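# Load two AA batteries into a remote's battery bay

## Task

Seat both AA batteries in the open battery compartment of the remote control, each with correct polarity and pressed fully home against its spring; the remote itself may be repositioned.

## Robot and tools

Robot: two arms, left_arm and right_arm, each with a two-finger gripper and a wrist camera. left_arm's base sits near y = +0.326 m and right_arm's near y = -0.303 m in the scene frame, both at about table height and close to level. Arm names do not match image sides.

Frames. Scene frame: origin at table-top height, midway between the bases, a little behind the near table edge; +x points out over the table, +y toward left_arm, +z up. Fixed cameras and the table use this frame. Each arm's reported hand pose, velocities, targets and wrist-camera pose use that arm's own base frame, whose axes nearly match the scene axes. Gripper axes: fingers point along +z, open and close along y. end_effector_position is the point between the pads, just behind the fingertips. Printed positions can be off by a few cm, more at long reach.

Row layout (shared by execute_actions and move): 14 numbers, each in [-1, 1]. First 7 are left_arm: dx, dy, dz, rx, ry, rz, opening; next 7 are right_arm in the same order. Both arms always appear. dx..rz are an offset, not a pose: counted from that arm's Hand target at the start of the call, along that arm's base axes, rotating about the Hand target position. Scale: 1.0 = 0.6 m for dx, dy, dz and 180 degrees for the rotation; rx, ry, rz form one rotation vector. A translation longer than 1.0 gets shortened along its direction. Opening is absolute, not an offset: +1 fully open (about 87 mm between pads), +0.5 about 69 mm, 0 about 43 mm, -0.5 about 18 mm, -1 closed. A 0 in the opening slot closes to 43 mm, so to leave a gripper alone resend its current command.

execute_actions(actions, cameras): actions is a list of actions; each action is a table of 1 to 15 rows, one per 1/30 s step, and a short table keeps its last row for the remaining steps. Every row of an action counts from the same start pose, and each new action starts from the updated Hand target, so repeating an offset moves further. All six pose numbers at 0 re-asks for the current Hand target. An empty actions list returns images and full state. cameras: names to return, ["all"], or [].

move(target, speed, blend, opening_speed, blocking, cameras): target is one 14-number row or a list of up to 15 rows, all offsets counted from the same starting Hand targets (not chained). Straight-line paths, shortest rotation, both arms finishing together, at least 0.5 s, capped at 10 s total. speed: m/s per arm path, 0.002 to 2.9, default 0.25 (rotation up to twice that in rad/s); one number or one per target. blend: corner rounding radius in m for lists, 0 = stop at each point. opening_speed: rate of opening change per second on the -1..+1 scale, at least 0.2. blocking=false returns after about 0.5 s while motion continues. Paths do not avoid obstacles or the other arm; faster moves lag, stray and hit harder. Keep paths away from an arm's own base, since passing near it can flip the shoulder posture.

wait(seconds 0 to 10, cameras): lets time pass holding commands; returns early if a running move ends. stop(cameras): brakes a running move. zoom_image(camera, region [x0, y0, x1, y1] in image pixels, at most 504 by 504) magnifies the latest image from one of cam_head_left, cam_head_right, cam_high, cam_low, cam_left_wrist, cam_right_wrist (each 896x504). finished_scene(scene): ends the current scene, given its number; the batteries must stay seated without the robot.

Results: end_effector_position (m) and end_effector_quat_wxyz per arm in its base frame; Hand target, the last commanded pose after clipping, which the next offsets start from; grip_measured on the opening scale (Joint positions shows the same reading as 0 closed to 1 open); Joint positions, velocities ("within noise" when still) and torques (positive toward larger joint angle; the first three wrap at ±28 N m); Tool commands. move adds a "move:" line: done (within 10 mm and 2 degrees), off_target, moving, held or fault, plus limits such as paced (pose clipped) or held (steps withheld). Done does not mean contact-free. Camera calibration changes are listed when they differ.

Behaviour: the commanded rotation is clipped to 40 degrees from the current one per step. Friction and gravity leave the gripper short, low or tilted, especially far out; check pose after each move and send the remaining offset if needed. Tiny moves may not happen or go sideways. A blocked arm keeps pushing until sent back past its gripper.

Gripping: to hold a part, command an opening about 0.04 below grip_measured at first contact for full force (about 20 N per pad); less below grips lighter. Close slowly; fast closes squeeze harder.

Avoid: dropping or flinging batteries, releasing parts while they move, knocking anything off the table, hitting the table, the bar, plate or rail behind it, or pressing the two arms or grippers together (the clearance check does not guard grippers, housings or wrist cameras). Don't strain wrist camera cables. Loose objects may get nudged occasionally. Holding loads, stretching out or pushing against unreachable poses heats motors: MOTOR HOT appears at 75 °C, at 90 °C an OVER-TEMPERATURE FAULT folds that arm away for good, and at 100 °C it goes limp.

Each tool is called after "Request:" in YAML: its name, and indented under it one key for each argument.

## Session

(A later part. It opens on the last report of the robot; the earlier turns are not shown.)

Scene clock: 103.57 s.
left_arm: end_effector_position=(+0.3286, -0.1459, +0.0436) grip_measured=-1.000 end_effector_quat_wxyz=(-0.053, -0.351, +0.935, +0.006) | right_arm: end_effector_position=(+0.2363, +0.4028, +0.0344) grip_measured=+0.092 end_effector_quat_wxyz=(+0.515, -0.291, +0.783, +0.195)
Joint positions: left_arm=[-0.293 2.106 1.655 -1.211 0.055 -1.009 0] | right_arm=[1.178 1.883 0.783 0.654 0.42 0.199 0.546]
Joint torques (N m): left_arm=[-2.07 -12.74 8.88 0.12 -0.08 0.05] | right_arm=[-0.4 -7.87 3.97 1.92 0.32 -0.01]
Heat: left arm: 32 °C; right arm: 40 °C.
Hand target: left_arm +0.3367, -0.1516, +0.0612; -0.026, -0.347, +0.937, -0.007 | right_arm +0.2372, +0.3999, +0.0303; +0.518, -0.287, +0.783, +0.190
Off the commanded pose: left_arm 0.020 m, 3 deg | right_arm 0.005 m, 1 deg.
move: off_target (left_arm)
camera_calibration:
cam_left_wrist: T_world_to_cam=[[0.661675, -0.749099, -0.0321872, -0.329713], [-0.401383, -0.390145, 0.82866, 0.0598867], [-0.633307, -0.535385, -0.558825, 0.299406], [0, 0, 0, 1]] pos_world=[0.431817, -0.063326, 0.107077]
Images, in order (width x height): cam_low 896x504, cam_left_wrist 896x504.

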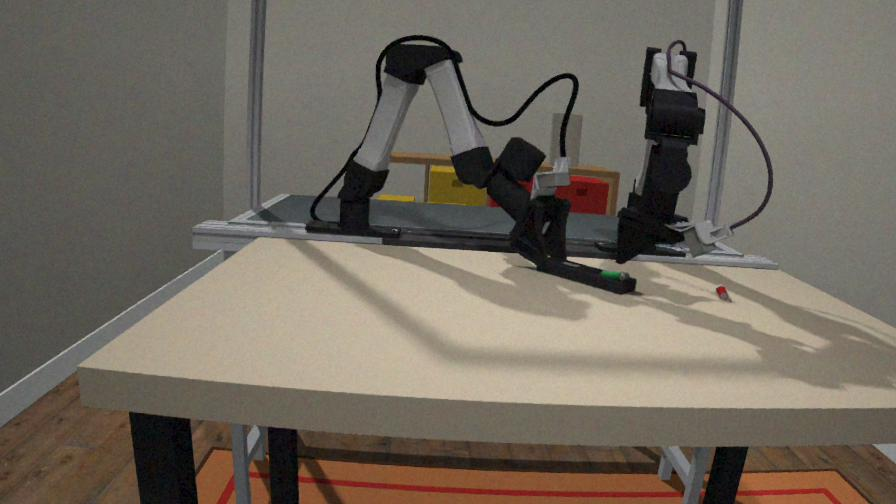

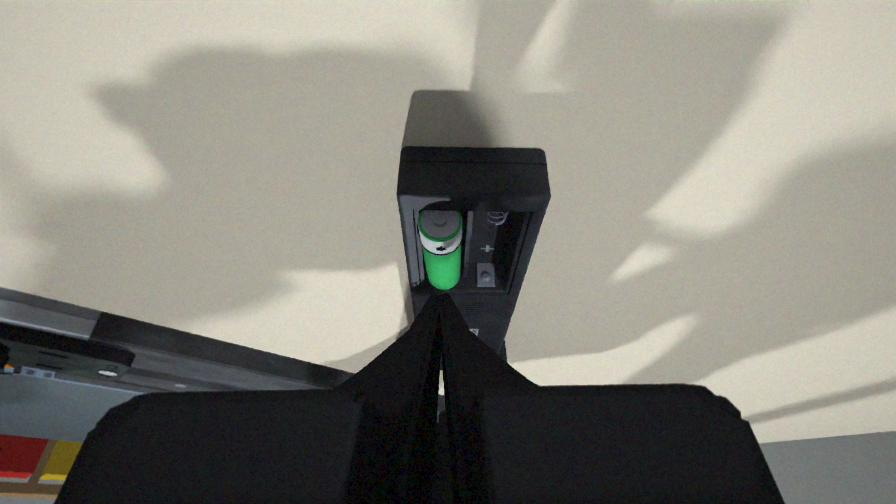

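Request:
move:
  target: [0.02,0.02,0.06,0.06,-0.072,0,-0.8,0,0,0,0,0,0,0.04]
  speed: 0.1
  cameras: ["cam_left_wrist","cam_right_wrist"]

Request:
zoom_image:
  camera: "cam_left_wrist"
  region: [370, 150, 540, 320]

Request:
zoom_image:
  camera: "cam_right_wrist"
  region: [340, 0, 560, 120]

Scene clock: 106.10 s.
left_arm: end_effector_position=(+0.3414, -0.1352, +0.0838) grip_measured=-0.800 end_effector_quat_wxyz=(+0.085, -0.340, +0.935, +0.058) | right_arm: end_effector_position=(+0.2363, +0.4028, +0.0344) grip_measured=+0.092 end_effector_quat_wxyz=(+0.515, -0.291, +0.783, +0.195)
Joint positions: left_arm=[-0.374 1.97 1.655 -1.204 -0.199 -1.067 0.1] | right_arm=[1.178 1.883 0.783 0.654 0.42 0.199 0.546]
Joint torques (N m): left_arm=[-1.7 -11.97 7.35 0.62 -0.22 -0.05] | right_arm=[-0.38 -7.88 3.99 1.92 0.3 -0.01]
Heat: left arm: 33 °C; right arm: 40 °C.
Hand target: left_arm +0.3488, -0.1395, +0.0972; +0.112, -0.345, +0.931, +0.042 | right_arm +0.2372, +0.3999, +0.0303; +0.518, -0.287, +0.783, +0.190
Off the commanded pose: left_arm 0.016 m, 4 deg | right_arm 0.005 m, 1 deg.
move: off_target (left_arm)
camera_calibration:
cam_left_wrist: T_world_to_cam=[[0.648223, -0.760737, -0.0329515, -0.325661], [-0.576351, -0.518469, 0.631672, 0.0948374], [-0.497621, -0.390472, -0.774535, 0.327031], [0, 0, 0, 1]] pos_world=[0.428498, -0.0708759, 0.18266]
cam_right_wrist: T_world_to_cam=[[0.654815, -0.755789, -0.000407337, 0.147941], [-0.73336, -0.635252, -0.242152, 0.450681], [0.182757, 0.158863, -0.970238, 0.0690001], [0, 0, 0, 1]] pos_world=[0.221027, 0.387147, 0.17614]
Images, in order (width x height): cam_left_wrist 896x504, cam_right_wrist 896x504.

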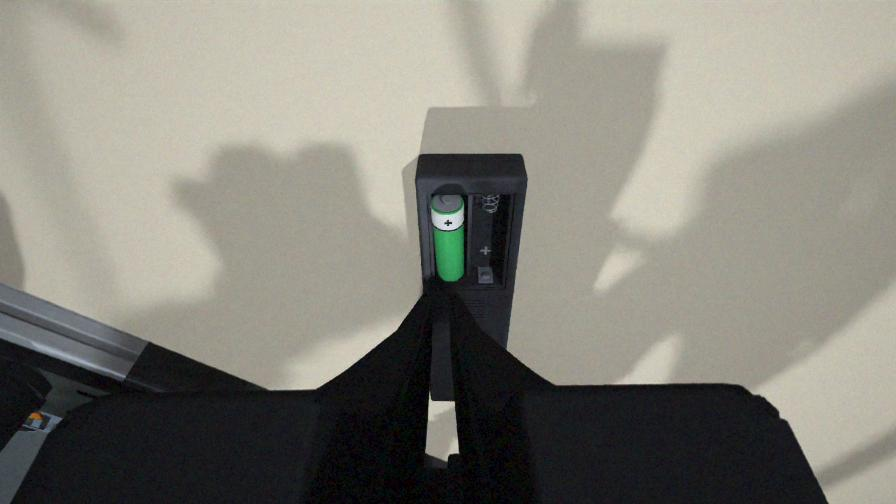

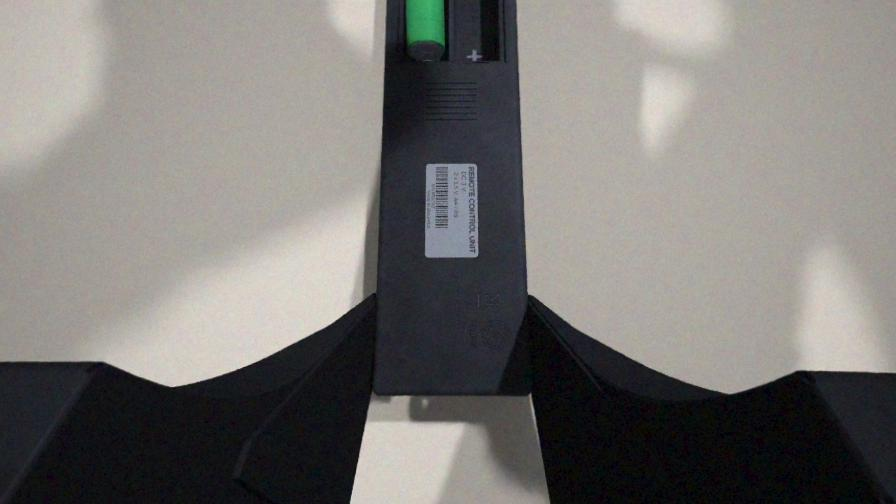

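Scaled by 2.965 from the camera's 896x504 image, which has a finer 1280x720 frame.

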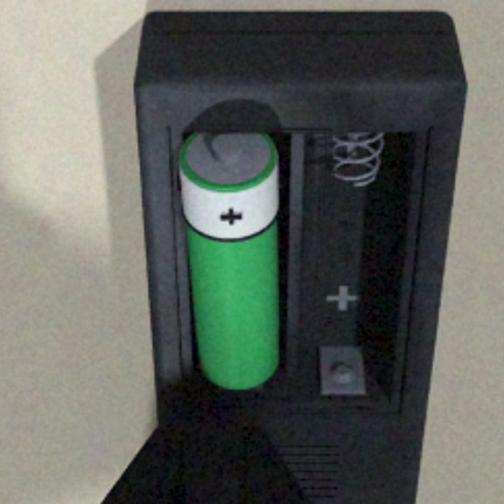

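Scaled by 2.291 from the camera's 896x504 image, which has a finer 1280x720 frame.

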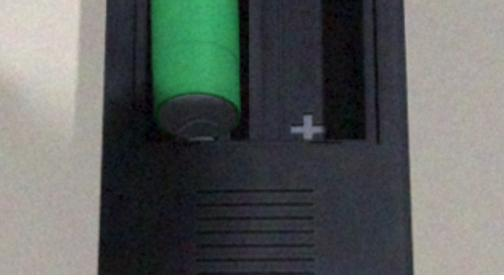

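Request:
move:
  target: [-0.013,-0.009,-0.075,-0.06,0.072,0,-0.8,0,0,0,0,0,0,0.04]
  speed: 0.1
  cameras: ["cam_left_wrist"]

Request:
zoom_image:
  camera: "cam_left_wrist"
  region: [340, 160, 560, 360]

Scene clock: 108.83 s.
left_arm: end_effector_position=(+0.3334, -0.1435, +0.0520) grip_measured=-0.800 end_effector_quat_wxyz=(-0.032, -0.351, +0.936, +0.002) | right_arm: end_effector_position=(+0.2363, +0.4028, +0.0344) grip_measured=+0.092 end_effector_quat_wxyz=(+0.515, -0.291, +0.783, +0.195)
Joint positions: left_arm=[-0.292 2.077 1.655 -1.202 0.035 -1.009 0.1] | right_arm=[1.178 1.883 0.783 0.654 0.42 0.199 0.546]
Joint torques (N m): left_arm=[-0.43 -8.95 8.05 0.36 0.07 0.27] | right_arm=[-0.36 -7.84 4 1.92 0.31 -0.01]
Heat: left arm: 33 °C; right arm: 40 °C.
Hand target: left_arm +0.3409, -0.1450, +0.0521; -0.026, -0.347, +0.937, -0.007 | right_arm +0.2372, +0.3999, +0.0303; +0.518, -0.287, +0.783, +0.190
Off the commanded pose: left_arm 0.008 m, 1 deg | right_arm 0.005 m, 1 deg.
move: done
camera_calibration:
cam_left_wrist: T_world_to_cam=[[0.6629, -0.748622, -0.0112972, -0.332233], [-0.434488, -0.396937, 0.808493, 0.0669754], [-0.60974, -0.531042, -0.588397, 0.302793], [0, 0, 0, 1]] pos_world=[0.433962, -0.0613358, 0.12026]
Images, in order (width x height): cam_left_wrist 896x504.

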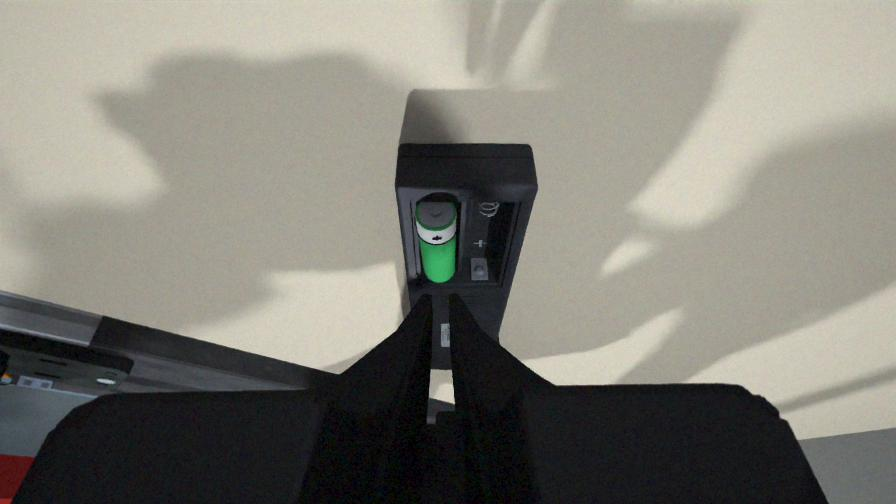

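Scaled by 2.291 from the camera's 896x504 image, which has a finer 1280x720 frame.

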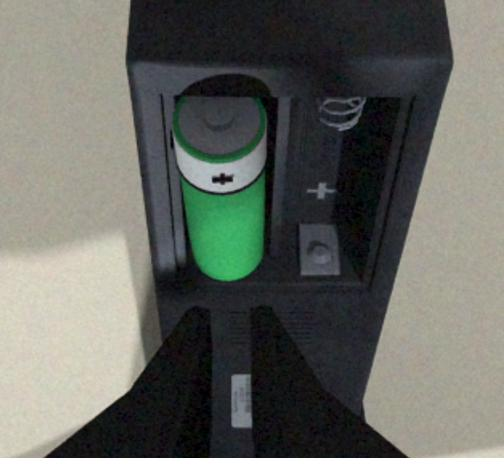

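Request:
move:
  target:
    - [-0.009,0.001,-0.035,0,0,0,-0.8,0,0,0,0,0,0,0.04]
    - [-0.009,0.001,-0.062,0,0,0,-0.8,0,0,0,0,0,0,0.04]
  speed: 0.04
  cameras: ["cam_left_wrist","cam_low"]

Request:
zoom_image:
  camera: "cam_left_wrist"
  region: [340, 160, 560, 360]

Request:
zoom_image:
  camera: "cam_low"
  region: [560, 220, 680, 310]

Scene clock: 110.83 s.
left_arm: end_effector_position=(+0.3321, -0.1436, +0.0283) grip_measured=-0.800 end_effector_quat_wxyz=(-0.028, -0.350, +0.936, -0.003) | right_arm: end_effector_position=(+0.2363, +0.4028, +0.0344) grip_measured=+0.092 end_effector_quat_wxyz=(+0.515, -0.291, +0.783, +0.195)
Joint positions: left_arm=[-0.292 2.081 1.565 -1.095 0.039 -1.008 0.1] | right_arm=[1.178 1.883 0.783 0.654 0.42 0.199 0.546]
Joint torques (N m): left_arm=[-0.69 -7.97 4.57 0.73 0.06 0.2] | right_arm=[-0.42 -7.87 3.99 1.92 0.3 -0.01]
Heat: left arm: 33 °C; right arm: 40 °C.
Hand target: left_arm +0.3355, -0.1444, +0.0150; -0.026, -0.347, +0.937, -0.007 | right_arm +0.2372, +0.3999, +0.0303; +0.518, -0.287, +0.783, +0.190
Off the commanded pose: left_arm 0.014 m, 1 deg | right_arm 0.005 m, 1 deg.
move: off_target (left_arm)
camera_calibration:
cam_left_wrist: T_world_to_cam=[[0.661695, -0.749769, 0.00235075, -0.331812], [-0.445009, -0.390208, 0.806042, 0.0899984], [-0.603429, -0.534401, -0.591853, 0.285434], [0, 0, 0, 1]] pos_world=[0.431848, -0.0611286, 0.0971725]
Images, in order (width x height): cam_low 896x504, cam_left_wrist 896x504.

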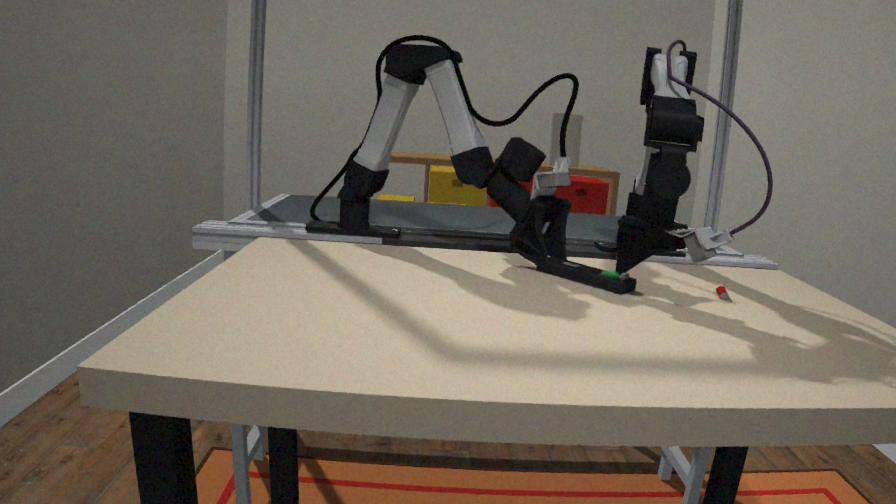

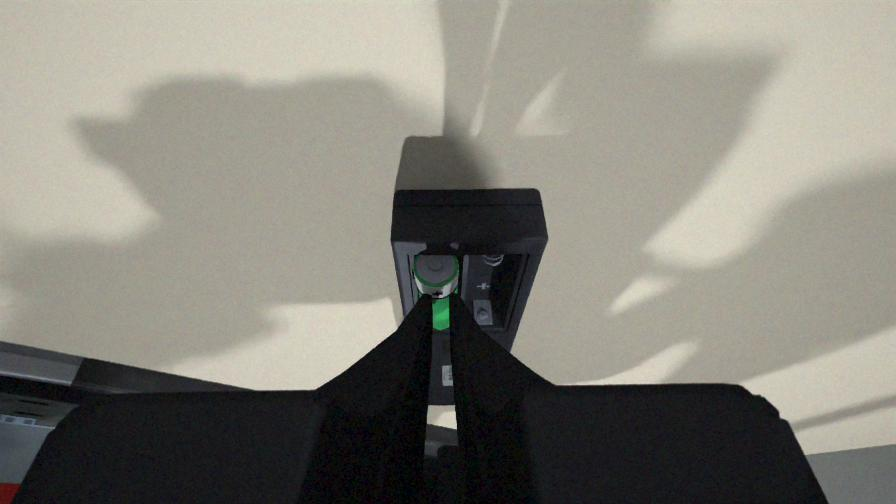

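Scaled by 2.291 from the camera's 896x504 image, which has a finer 1280x720 frame.

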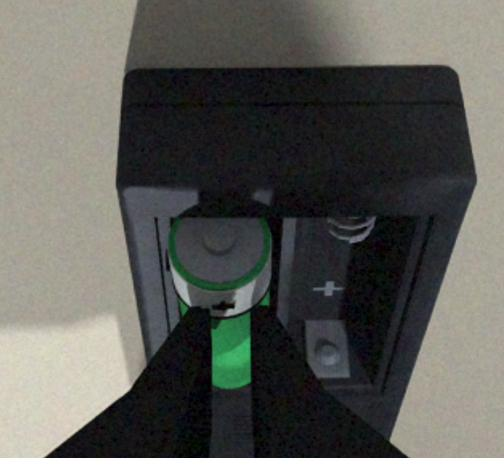

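Scaled by 4.200 from the camera's 896x504 image, which has a finer 1280x720 frame.

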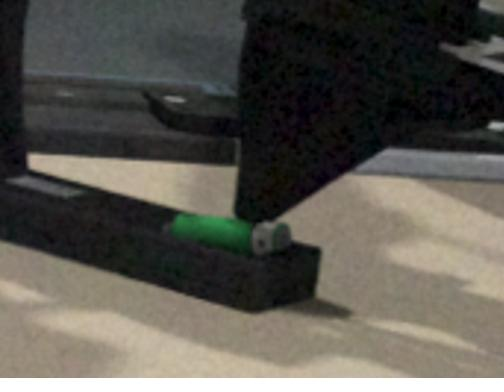

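Request:
move:
  target: [0,0,-0.025,0,0,0,-0.8,0,0,0,0,0,0,0.04]
  speed: 0.03

Request:
move:
  target: [0,0,-0.025,0,0,0,-0.8,0,0,0,0,0,0,0.04]
  speed: 0.03
  cameras: ["cam_left_wrist","cam_low"]

Request:
zoom_image:
  camera: "cam_left_wrist"
  region: [340, 160, 560, 360]

Request:
zoom_image:
  camera: "cam_low"
  region: [560, 220, 680, 310]

Scene clock: 111.80 s.
left_arm: end_effector_position=(+0.3306, -0.1443, +0.0221) grip_measured=-0.800 end_effector_quat_wxyz=(-0.031, -0.351, +0.936, -0.009) | right_arm: end_effector_position=(+0.2364, +0.4027, +0.0344) grip_measured=+0.092 end_effector_quat_wxyz=(+0.515, -0.290, +0.783, +0.195)
Joint positions: left_arm=[-0.289 2.083 1.54 -1.068 0.051 -1.005 0.1] | right_arm=[1.178 1.883 0.783 0.654 0.42 0.199 0.546]
Joint torques (N m): left_arm=[-0.91 -6.75 3.75 0.94 -0.06 0.2] | right_arm=[-0.42 -7.84 4 1.93 0.3 -0.01]
Heat: left arm: 33 °C; right arm: 40 °C.
Hand target: left_arm +0.3356, -0.1443, +0.0000; -0.026, -0.347, +0.937, -0.007 | right_arm +0.2372, +0.3998, +0.0303; +0.518, -0.287, +0.783, +0.190
Off the commanded pose: left_arm 0.023 m, 1 deg | right_arm 0.005 m, 1 deg.
move: off_target (left_arm)

Scene clock: 112.63 s.
left_arm: end_effector_position=(+0.3308, -0.1445, +0.0180) grip_measured=-0.799 end_effector_quat_wxyz=(-0.034, -0.352, +0.935, -0.016) | right_arm: end_effector_position=(+0.2365, +0.4027, +0.0344) grip_measured=+0.092 end_effector_quat_wxyz=(+0.515, -0.290, +0.783, +0.195)
Joint positions: left_arm=[-0.283 2.085 1.524 -1.045 0.065 -1.002 0.101] | right_arm=[1.178 1.883 0.783 0.654 0.421 0.199 0.546]
Joint torques (N m): left_arm=[-1.42 -5.41 2.39 1.2 -0.18 0.15] | right_arm=[-0.42 -7.86 3.96 1.92 0.29 -0.01]
Heat: left arm: 33 °C; right arm: 40 °C.
Hand target: left_arm +0.3356, -0.1443, -0.0150; -0.026, -0.347, +0.937, -0.007 | right_arm +0.2372, +0.3999, +0.0303; +0.518, -0.287, +0.783, +0.190
Off the commanded pose: left_arm 0.033 m, 1 deg | right_arm 0.005 m, 1 deg.
move: off_target (left_arm)
camera_calibration:
cam_left_wrist: T_world_to_cam=[[0.665309, -0.746276, 0.0208783, -0.332686], [-0.441013, -0.370293, 0.817552, 0.0987858], [-0.602388, -0.553132, -0.575477, 0.27464], [0, 0, 0, 1]] pos_world=[0.430345, -0.0597836, 0.0842327]
Images, in order (width x height): cam_low 896x504, cam_left_wrist 896x504.

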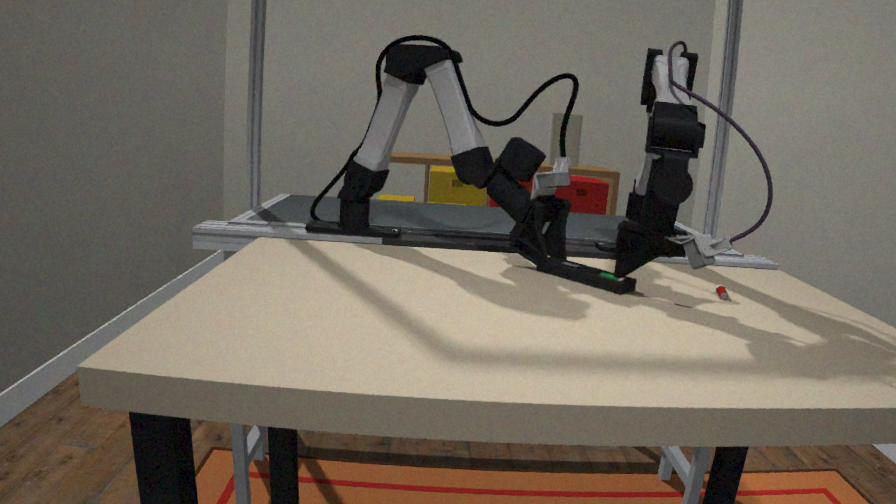

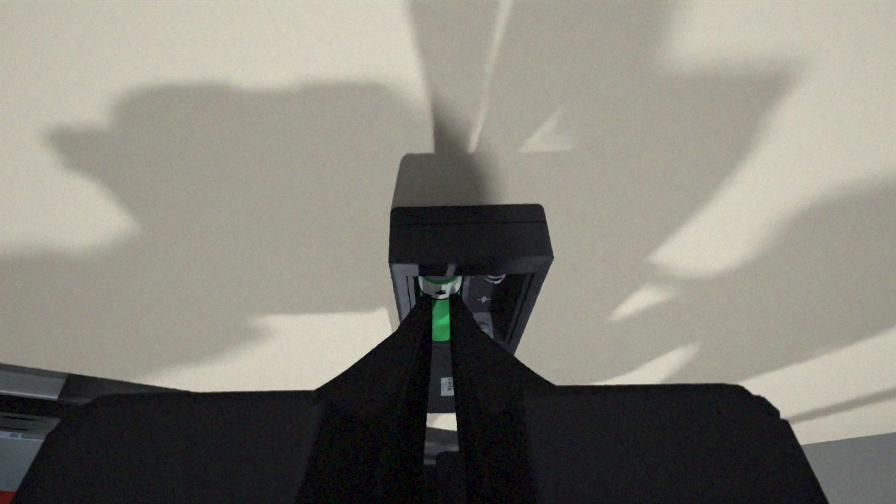

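Scaled by 2.291 from the camera's 896x504 image, which has a finer 1280x720 frame.

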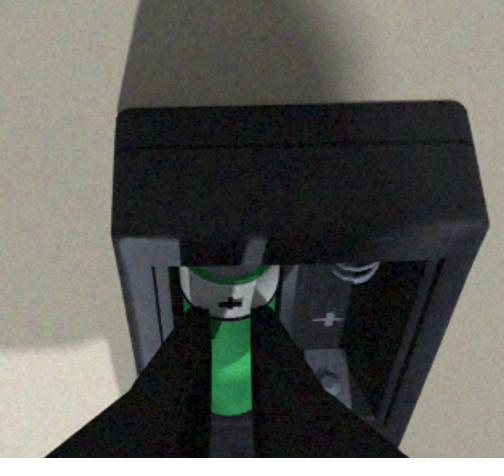

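Scaled by 4.200 from the camera's 896x504 image, which has a finer 1280x720 frame.

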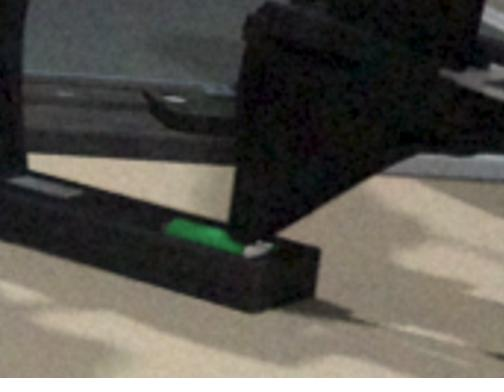

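Request:
move:
  target: [0,0,-0.02,0,0,0,-0.8,0,0,0,0,0,0,0.04]
  speed: 0.03

Request:
move:
  target: [-0.005,0,0.12,0,0,0,-0.8,0,0,0,0,0,0,0.04]
  speed: 0.06
  cameras: ["cam_left_wrist","cam_low","cam_right_wrist"]

Request:
zoom_image:
  camera: "cam_left_wrist"
  region: [340, 140, 560, 340]

Request:
zoom_image:
  camera: "cam_low"
  region: [560, 220, 680, 310]

Request:
zoom_image:
  camera: "cam_right_wrist"
  region: [340, 0, 560, 120]

Scene clock: 114.50 s.
left_arm: end_effector_position=(+0.3306, -0.1445, +0.0171) grip_measured=-0.799 end_effector_quat_wxyz=(-0.035, -0.353, +0.935, -0.022) | right_arm: end_effector_position=(+0.2365, +0.4027, +0.0344) grip_measured=+0.092 end_effector_quat_wxyz=(+0.515, -0.290, +0.783, +0.195)
Joint positions: left_arm=[-0.278 2.08 1.511 -1.032 0.076 -0.999 0.101] | right_arm=[1.178 1.883 0.783 0.654 0.421 0.199 0.546]
Joint torques (N m): left_arm=[-1.83 -3.93 1.35 1.43 -0.31 0.15] | right_arm=[-0.42 -7.87 3.97 1.91 0.29 -0.01]
Heat: left arm: 32 °C; right arm: 40 °C.
Hand target: left_arm +0.3356, -0.1444, -0.0270; -0.026, -0.347, +0.937, -0.007 | right_arm +0.2372, +0.3999, +0.0303; +0.518, -0.287, +0.783, +0.190
Off the commanded pose: left_arm 0.044 m, 2 deg | right_arm 0.005 m, 1 deg.
move: off_target (left_arm)

Scene clock: 116.27 s.
left_arm: end_effector_position=(+0.3249, -0.1401, +0.0344) grip_measured=-0.800 end_effector_quat_wxyz=(-0.045, -0.352, +0.935, +0.000) | right_arm: end_effector_position=(+0.2365, +0.4027, +0.0344) grip_measured=+0.092 end_effector_quat_wxyz=(+0.515, -0.290, +0.783, +0.195)
Joint positions: left_arm=[-0.281 2.075 1.574 -1.141 0.054 -0.999 0.1] | right_arm=[1.178 1.883 0.783 0.654 0.421 0.199 0.546]
Joint torques (N m): left_arm=[-1.83 -10.89 8.87 0.16 -0.08 0.1] | right_arm=[-0.42 -7.87 3.99 1.93 0.29 -0.01]
Heat: left arm: 32 °C; right arm: 40 °C.
Hand target: left_arm +0.3325, -0.1444, +0.0450; -0.026, -0.347, +0.937, -0.007 | right_arm +0.2372, +0.3999, +0.0303; +0.518, -0.287, +0.783, +0.190
Off the commanded pose: left_arm 0.014 m, 2 deg | right_arm 0.005 m, 1 deg.
move: off_target (left_arm)
camera_calibration:
cam_left_wrist: T_world_to_cam=[[0.663811, -0.747731, -0.0158904, -0.324222], [-0.415703, -0.386543, 0.823271, 0.0737049], [-0.621728, -0.539891, -0.567426, 0.290848], [0, 0, 0, 1]] pos_world=[0.42669, -0.0569149, 0.0992036]
cam_right_wrist: T_world_to_cam=[[0.654044, -0.756457, 0.0000107059, 0.148154], [-0.733911, -0.634554, -0.242313, 0.450571], [0.183306, 0.158476, -0.970198, 0.0690195], [0, 0, 0, 1]] pos_world=[0.221128, 0.387045, 0.17614]
Images, in order (width x height): cam_low 896x504, cam_left_wrist 896x504, cam_right_wrist 896x504.

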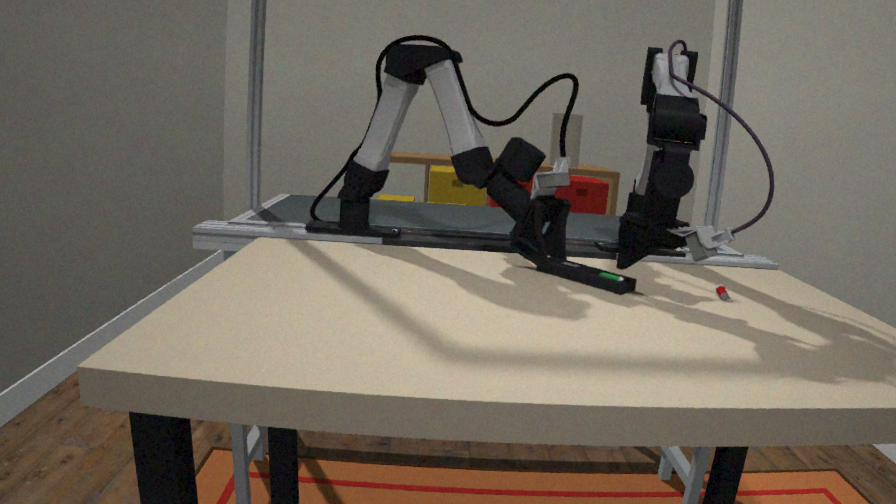

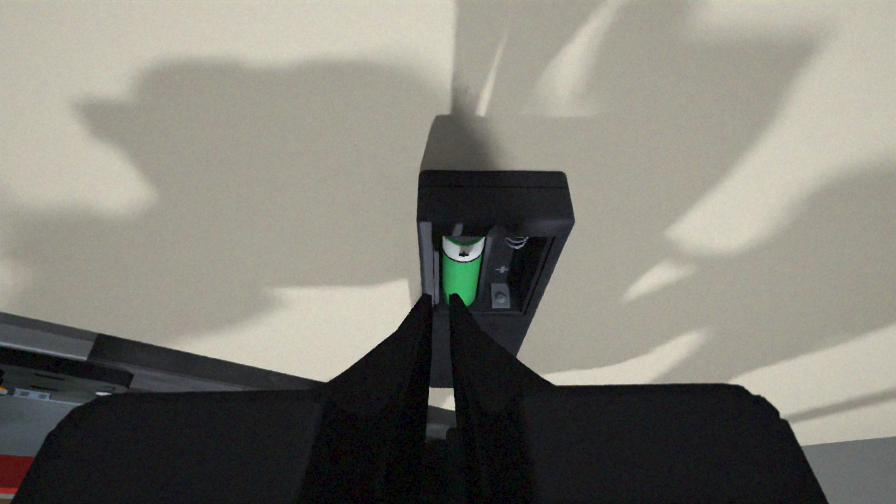

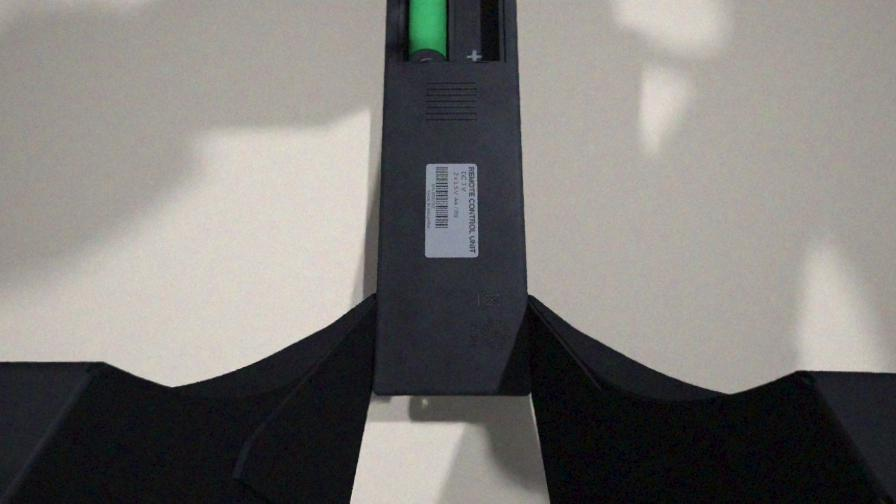

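Scaled by 2.291 from the camera's 896x504 image, which has a finer 1280x720 frame.

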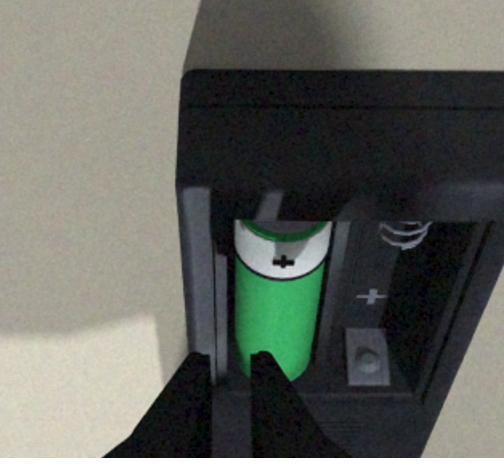

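Scaled by 4.200 from the camera's 896x504 image, which has a finer 1280x720 frame.

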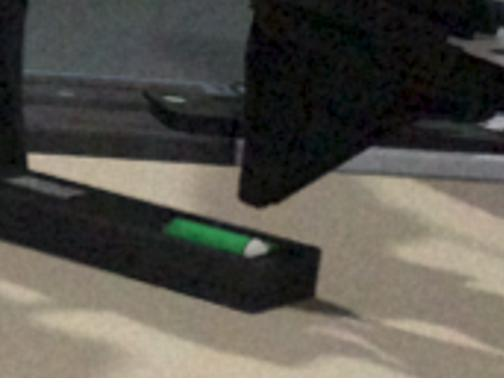

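Scaled by 2.291 from the camera's 896x504 image, which has a finer 1280x720 frame.

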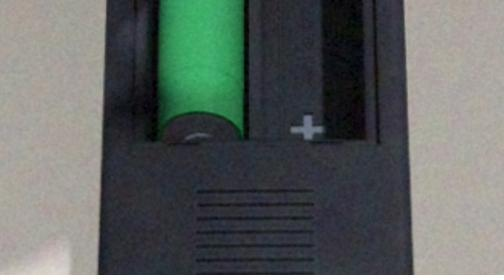

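Request:
move:
  target: [-0.0255,-0.0275,0.008,0,0,0,-0.8,0,0,0,0,0,0,0.04]
  speed: 0.06
  cameras: ["cam_left_wrist"]

Request:
zoom_image:
  camera: "cam_left_wrist"
  region: [340, 140, 560, 340]

Scene clock: 117.57 s.
left_arm: end_effector_position=(+0.3189, -0.1596, +0.0405) grip_measured=-0.800 end_effector_quat_wxyz=(-0.038, -0.344, +0.938, -0.004) | right_arm: end_effector_position=(+0.2365, +0.4027, +0.0344) grip_measured=+0.092 end_effector_quat_wxyz=(+0.515, -0.290, +0.783, +0.195)
Joint positions: left_arm=[-0.337 2.056 1.574 -1.142 0.053 -1.038 0.1] | right_arm=[1.178 1.883 0.783 0.654 0.421 0.199 0.546]
Joint torques (N m): left_arm=[-1.48 -12.46 5.48 0.2 -0.06 -0.03] | right_arm=[-0.4 -7.88 3.95 1.92 0.29 -0.01]
Heat: left arm: 33 °C; right arm: 40 °C.
Hand target: left_arm +0.3173, -0.1609, +0.0499; -0.026, -0.347, +0.937, -0.007 | right_arm +0.2372, +0.3999, +0.0303; +0.518, -0.287, +0.783, +0.190
Off the commanded pose: left_arm 0.010 m, 1 deg | right_arm 0.005 m, 1 deg.
move: done
camera_calibration:
cam_left_wrist: T_world_to_cam=[[0.651208, -0.75889, -0.00363285, -0.332914], [-0.435688, -0.377778, 0.816982, 0.0666149], [-0.621372, -0.530443, -0.576652, 0.281909], [0, 0, 0, 1]] pos_world=[0.42099, -0.0779427, 0.106931]
Images, in order (width x height): cam_left_wrist 896x504.

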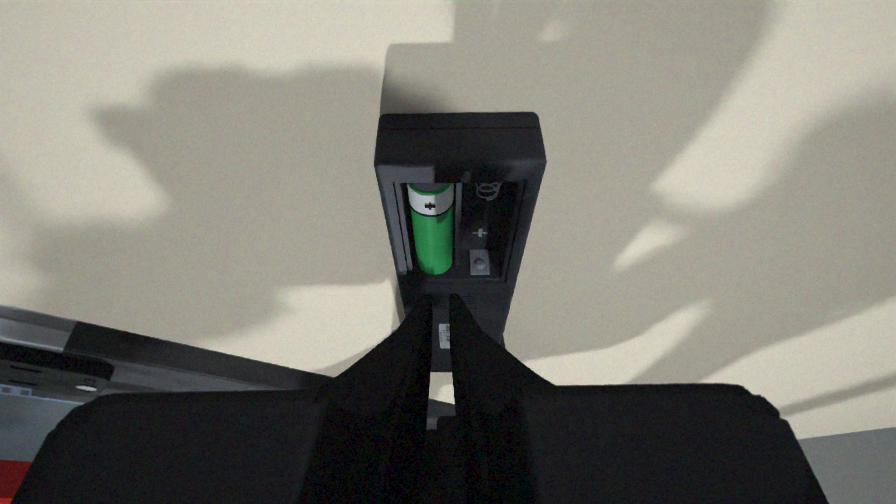

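Scaled by 2.291 from the camera's 896x504 image, which has a finer 1280x720 frame.

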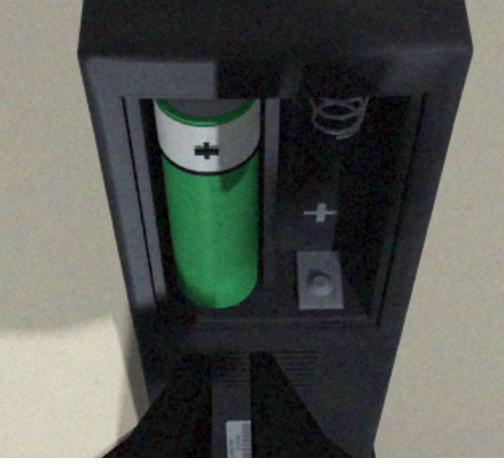

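Request:
move:
  target:
    - [-0.008,-0.002,-0.035,0,0,0,-0.8,0,0,0,0,0,0,0.04]
    - [-0.008,-0.002,-0.085,0,0,0,-0.8,0,0,0,0,0,0,0.04]
  speed: 0.04
  cameras: ["cam_left_wrist","cam_low"]

Request:
zoom_image:
  camera: "cam_left_wrist"
  region: [340, 160, 560, 360]

Request:
zoom_image:
  camera: "cam_low"
  region: [560, 220, 680, 310]

Scene clock: 119.67 s.
left_arm: end_effector_position=(+0.3065, -0.1572, +0.0205) grip_measured=-0.800 end_effector_quat_wxyz=(-0.038, -0.345, +0.938, -0.003) | right_arm: end_effector_position=(+0.2365, +0.4027, +0.0344) grip_measured=+0.092 end_effector_quat_wxyz=(+0.515, -0.290, +0.783, +0.195)
Joint positions: left_arm=[-0.342 2.034 1.456 -1.049 0.054 -1.045 0.1] | right_arm=[1.178 1.883 0.783 0.654 0.421 0.199 0.546]
Joint torques (N m): left_arm=[-1.8 -6.86 2.86 1.09 -0.06 -0.04] | right_arm=[-0.4 -7.9 3.96 1.92 0.3 0.01]
Heat: left arm: 33 °C; right arm: 40 °C.
Hand target: left_arm +0.3125, -0.1620, -0.0012; -0.026, -0.347, +0.937, -0.007 | right_arm +0.2372, +0.3999, +0.0303; +0.518, -0.287, +0.783, +0.190
Off the commanded pose: left_arm 0.023 m, 1 deg | right_arm 0.005 m, 1 deg.
move: off_target (left_arm)
camera_calibration:
cam_left_wrist: T_world_to_cam=[[0.652928, -0.757403, -0.00506068, -0.323403], [-0.433253, -0.378954, 0.817732, 0.0776346], [-0.62127, -0.531727, -0.575577, 0.263646], [0, 0, 0, 1]] pos_world=[0.40859, -0.0753389, 0.0866275]
Images, in order (width x height): cam_low 896x504, cam_left_wrist 896x504.

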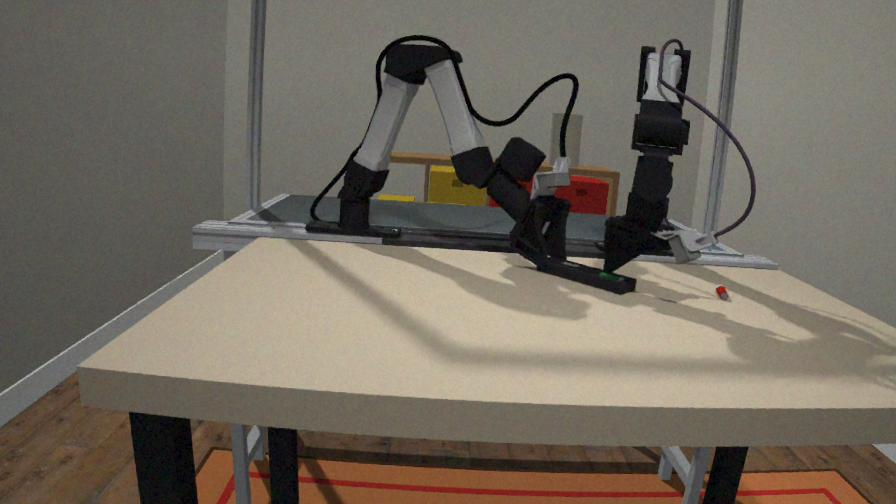

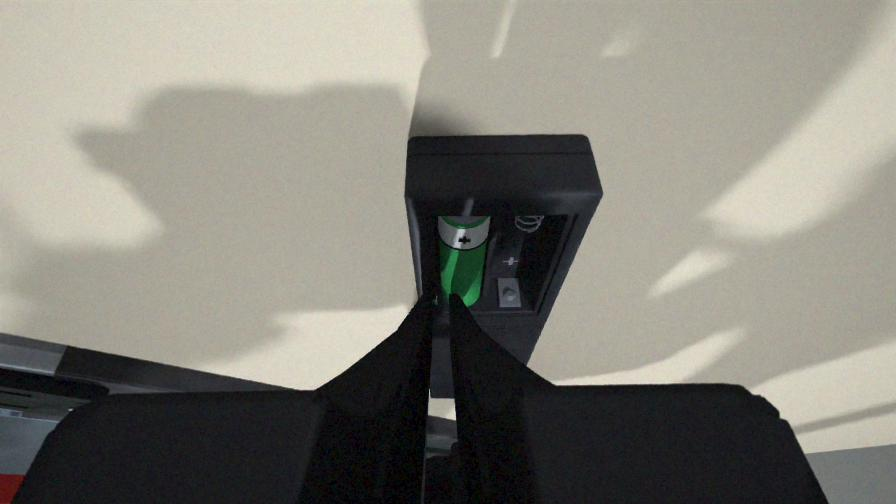

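Scaled by 2.291 from the camera's 896x504 image, which has a finer 1280x720 frame.

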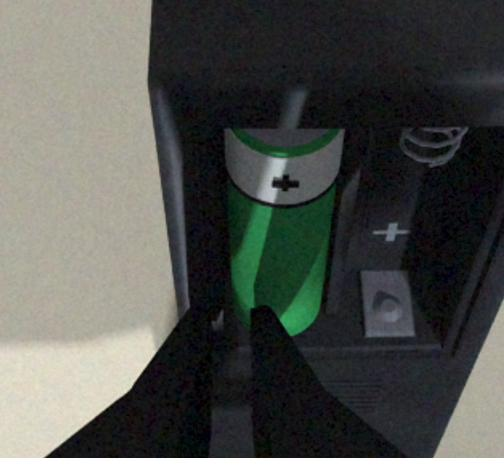

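Scaled by 4.200 from the camera's 896x504 image, which has a finer 1280x720 frame.

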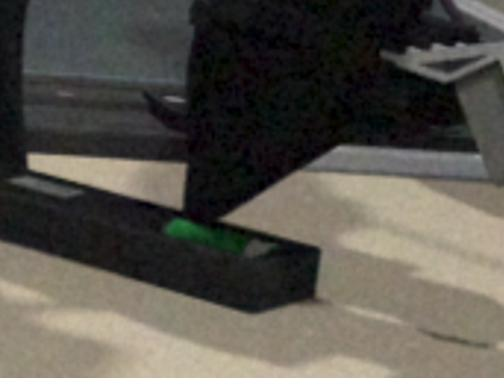

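Request:
move:
  target:
    - [0.01,-0.003,0.07,0,0,0,-0.8,0,0,0,0,0,0,0.04]
    - [0.018,-0.006,0.04,0,0,0,-0.8,0,0,0,0,0,0,0.04]
  speed: 0.05
  cameras: ["cam_left_wrist","cam_low"]

Request:
zoom_image:
  camera: "cam_left_wrist"
  region: [340, 160, 560, 360]

Scene clock: 122.10 s.
left_arm: end_effector_position=(+0.3168, -0.1608, +0.0247) grip_measured=-0.800 end_effector_quat_wxyz=(-0.037, -0.345, +0.938, -0.004) | right_arm: end_effector_position=(+0.2365, +0.4027, +0.0344) grip_measured=+0.092 end_effector_quat_wxyz=(+0.515, -0.290, +0.783, +0.195)
Joint positions: left_arm=[-0.342 2.064 1.521 -1.078 0.054 -1.045 0.1] | right_arm=[1.178 1.883 0.783 0.654 0.421 0.199 0.546]
Joint torques (N m): left_arm=[-1.77 -8.72 7.38 0.42 -0.05 -0.05] | right_arm=[-0.43 -7.87 3.97 1.93 0.29 -0.01]
Heat: left arm: 33 °C; right arm: 40 °C.
Hand target: left_arm +0.3233, -0.1656, +0.0228; -0.026, -0.347, +0.937, -0.007 | right_arm +0.2372, +0.3999, +0.0303; +0.518, -0.287, +0.783, +0.190
Off the commanded pose: left_arm 0.008 m, 1 deg | right_arm 0.005 m, 1 deg.
move: done
camera_calibration:
cam_left_wrist: T_world_to_cam=[[0.653194, -0.757189, -0.00163086, -0.332962], [-0.436436, -0.378253, 0.816363, 0.0783852], [-0.618758, -0.532531, -0.577537, 0.26971], [0, 0, 0, 1]] pos_world=[0.418584, -0.0788369, 0.0912335]
Images, in order (width x height): cam_low 896x504, cam_left_wrist 896x504.

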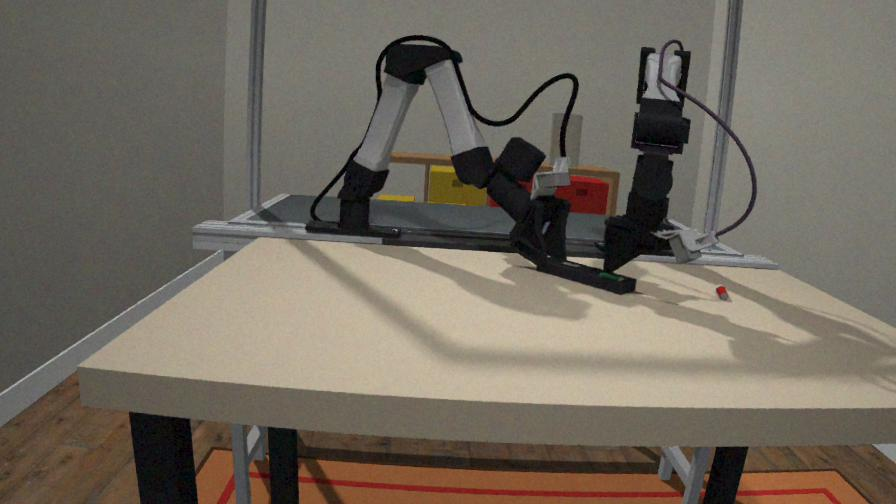

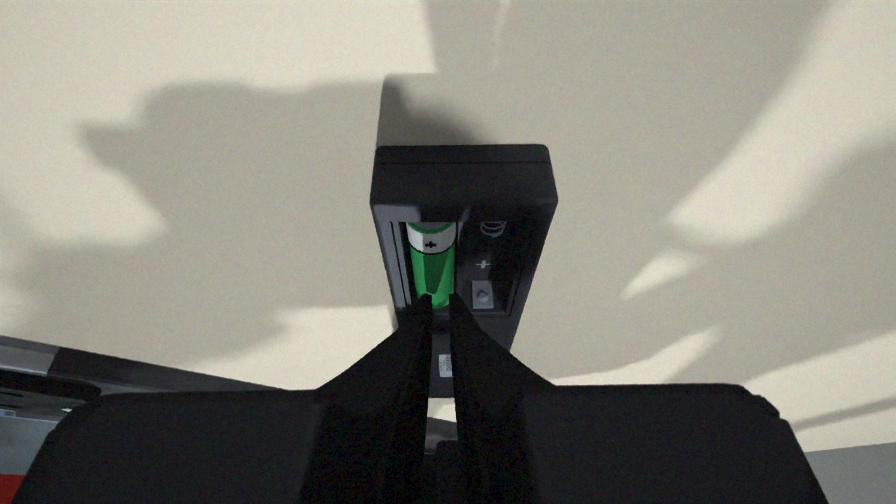

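Scaled by 2.291 from the camera's 896x504 image, which has a finer 1280x720 frame.

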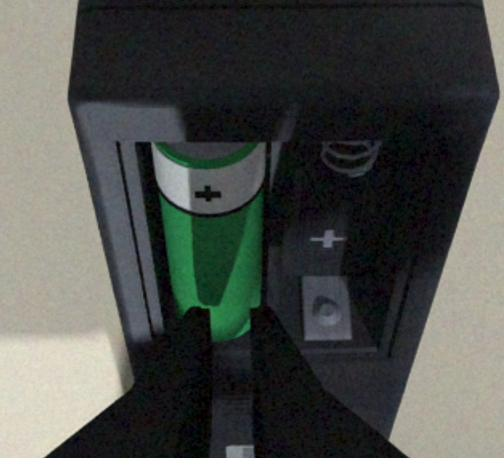

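Request:
move:
  target:
    - [0.002,0.008,0.01,0,0,0,-0.8,0,0,0,0,0,0,0.04]
    - [-0.001,0.008,-0.03,0,0,0,-0.8,0,0,0,0,0,0,0.04]
    - [-0.001,0.008,-0.055,0,0,0,-0.8,0,0,0,0,0,0,0.04]
  speed: 0.03
  cameras: ["cam_left_wrist","cam_low"]

Request:
zoom_image:
  camera: "cam_left_wrist"
  region: [340, 160, 560, 360]

Request:
zoom_image:
  camera: "cam_low"
  region: [560, 220, 680, 310]

Scene clock: 124.90 s.
left_arm: end_effector_position=(+0.3212, -0.1630, +0.0189) grip_measured=-0.800 end_effector_quat_wxyz=(-0.032, -0.348, +0.937, -0.020) | right_arm: end_effector_position=(+0.2365, +0.4027, +0.0344) grip_measured=+0.092 end_effector_quat_wxyz=(+0.515, -0.290, +0.783, +0.195)
Joint positions: left_arm=[-0.335 2.063 1.495 -1.026 0.071 -1.045 0.1] | right_arm=[1.178 1.883 0.783 0.654 0.421 0.199 0.546]
Joint torques (N m): left_arm=[-1.35 -6.04 2.32 1.05 -0.24 0.11] | right_arm=[-0.4 -7.87 3.99 1.92 0.29 -0.02]
Heat: left arm: 33 °C; right arm: 40 °C.
Hand target: left_arm +0.3226, -0.1609, -0.0103; -0.026, -0.347, +0.937, -0.007 | right_arm +0.2372, +0.3999, +0.0303; +0.518, -0.287, +0.783, +0.190
Off the commanded pose: left_arm 0.029 m, 2 deg | right_arm 0.005 m, 1 deg.
move: off_target (left_arm)
camera_calibration:
cam_left_wrist: T_world_to_cam=[[0.65864, -0.751824, 0.0308786, -0.339039], [-0.450015, -0.360685, 0.816941, 0.0914171], [-0.603059, -0.551966, -0.575894, 0.259682], [0, 0, 0, 1]] pos_world=[0.421047, -0.0785893, 0.0853359]
Images, in order (width x height): cam_low 896x504, cam_left_wrist 896x504.

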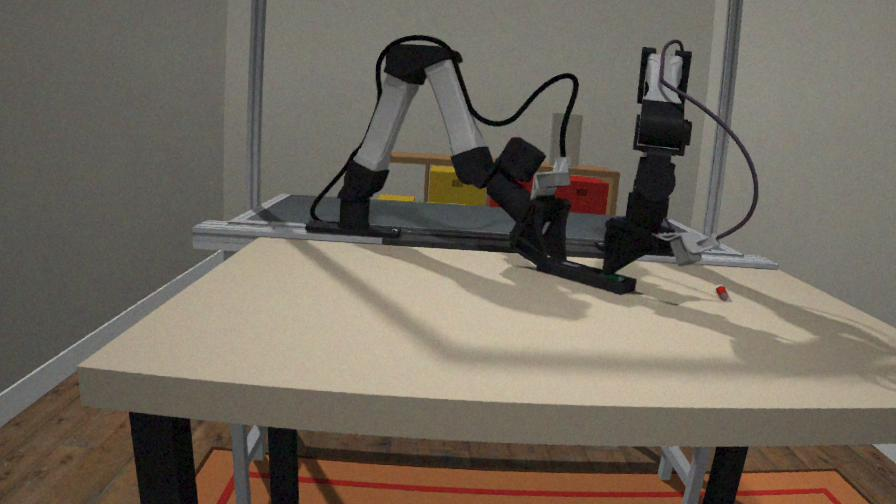

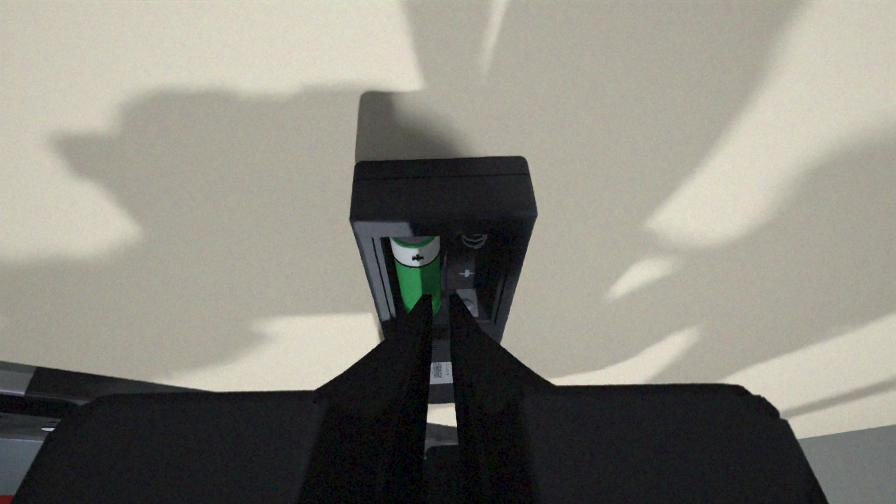

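Scaled by 2.291 from the camera's 896x504 image, which has a finer 1280x720 frame.

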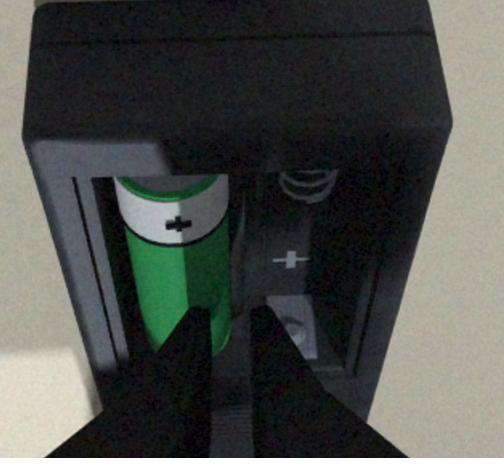

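Scaled by 4.200 from the camera's 896x504 image, which has a finer 1280x720 frame.

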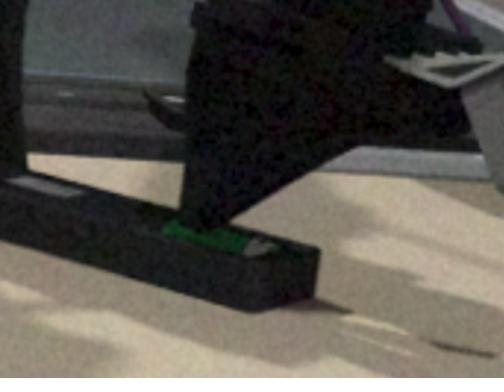

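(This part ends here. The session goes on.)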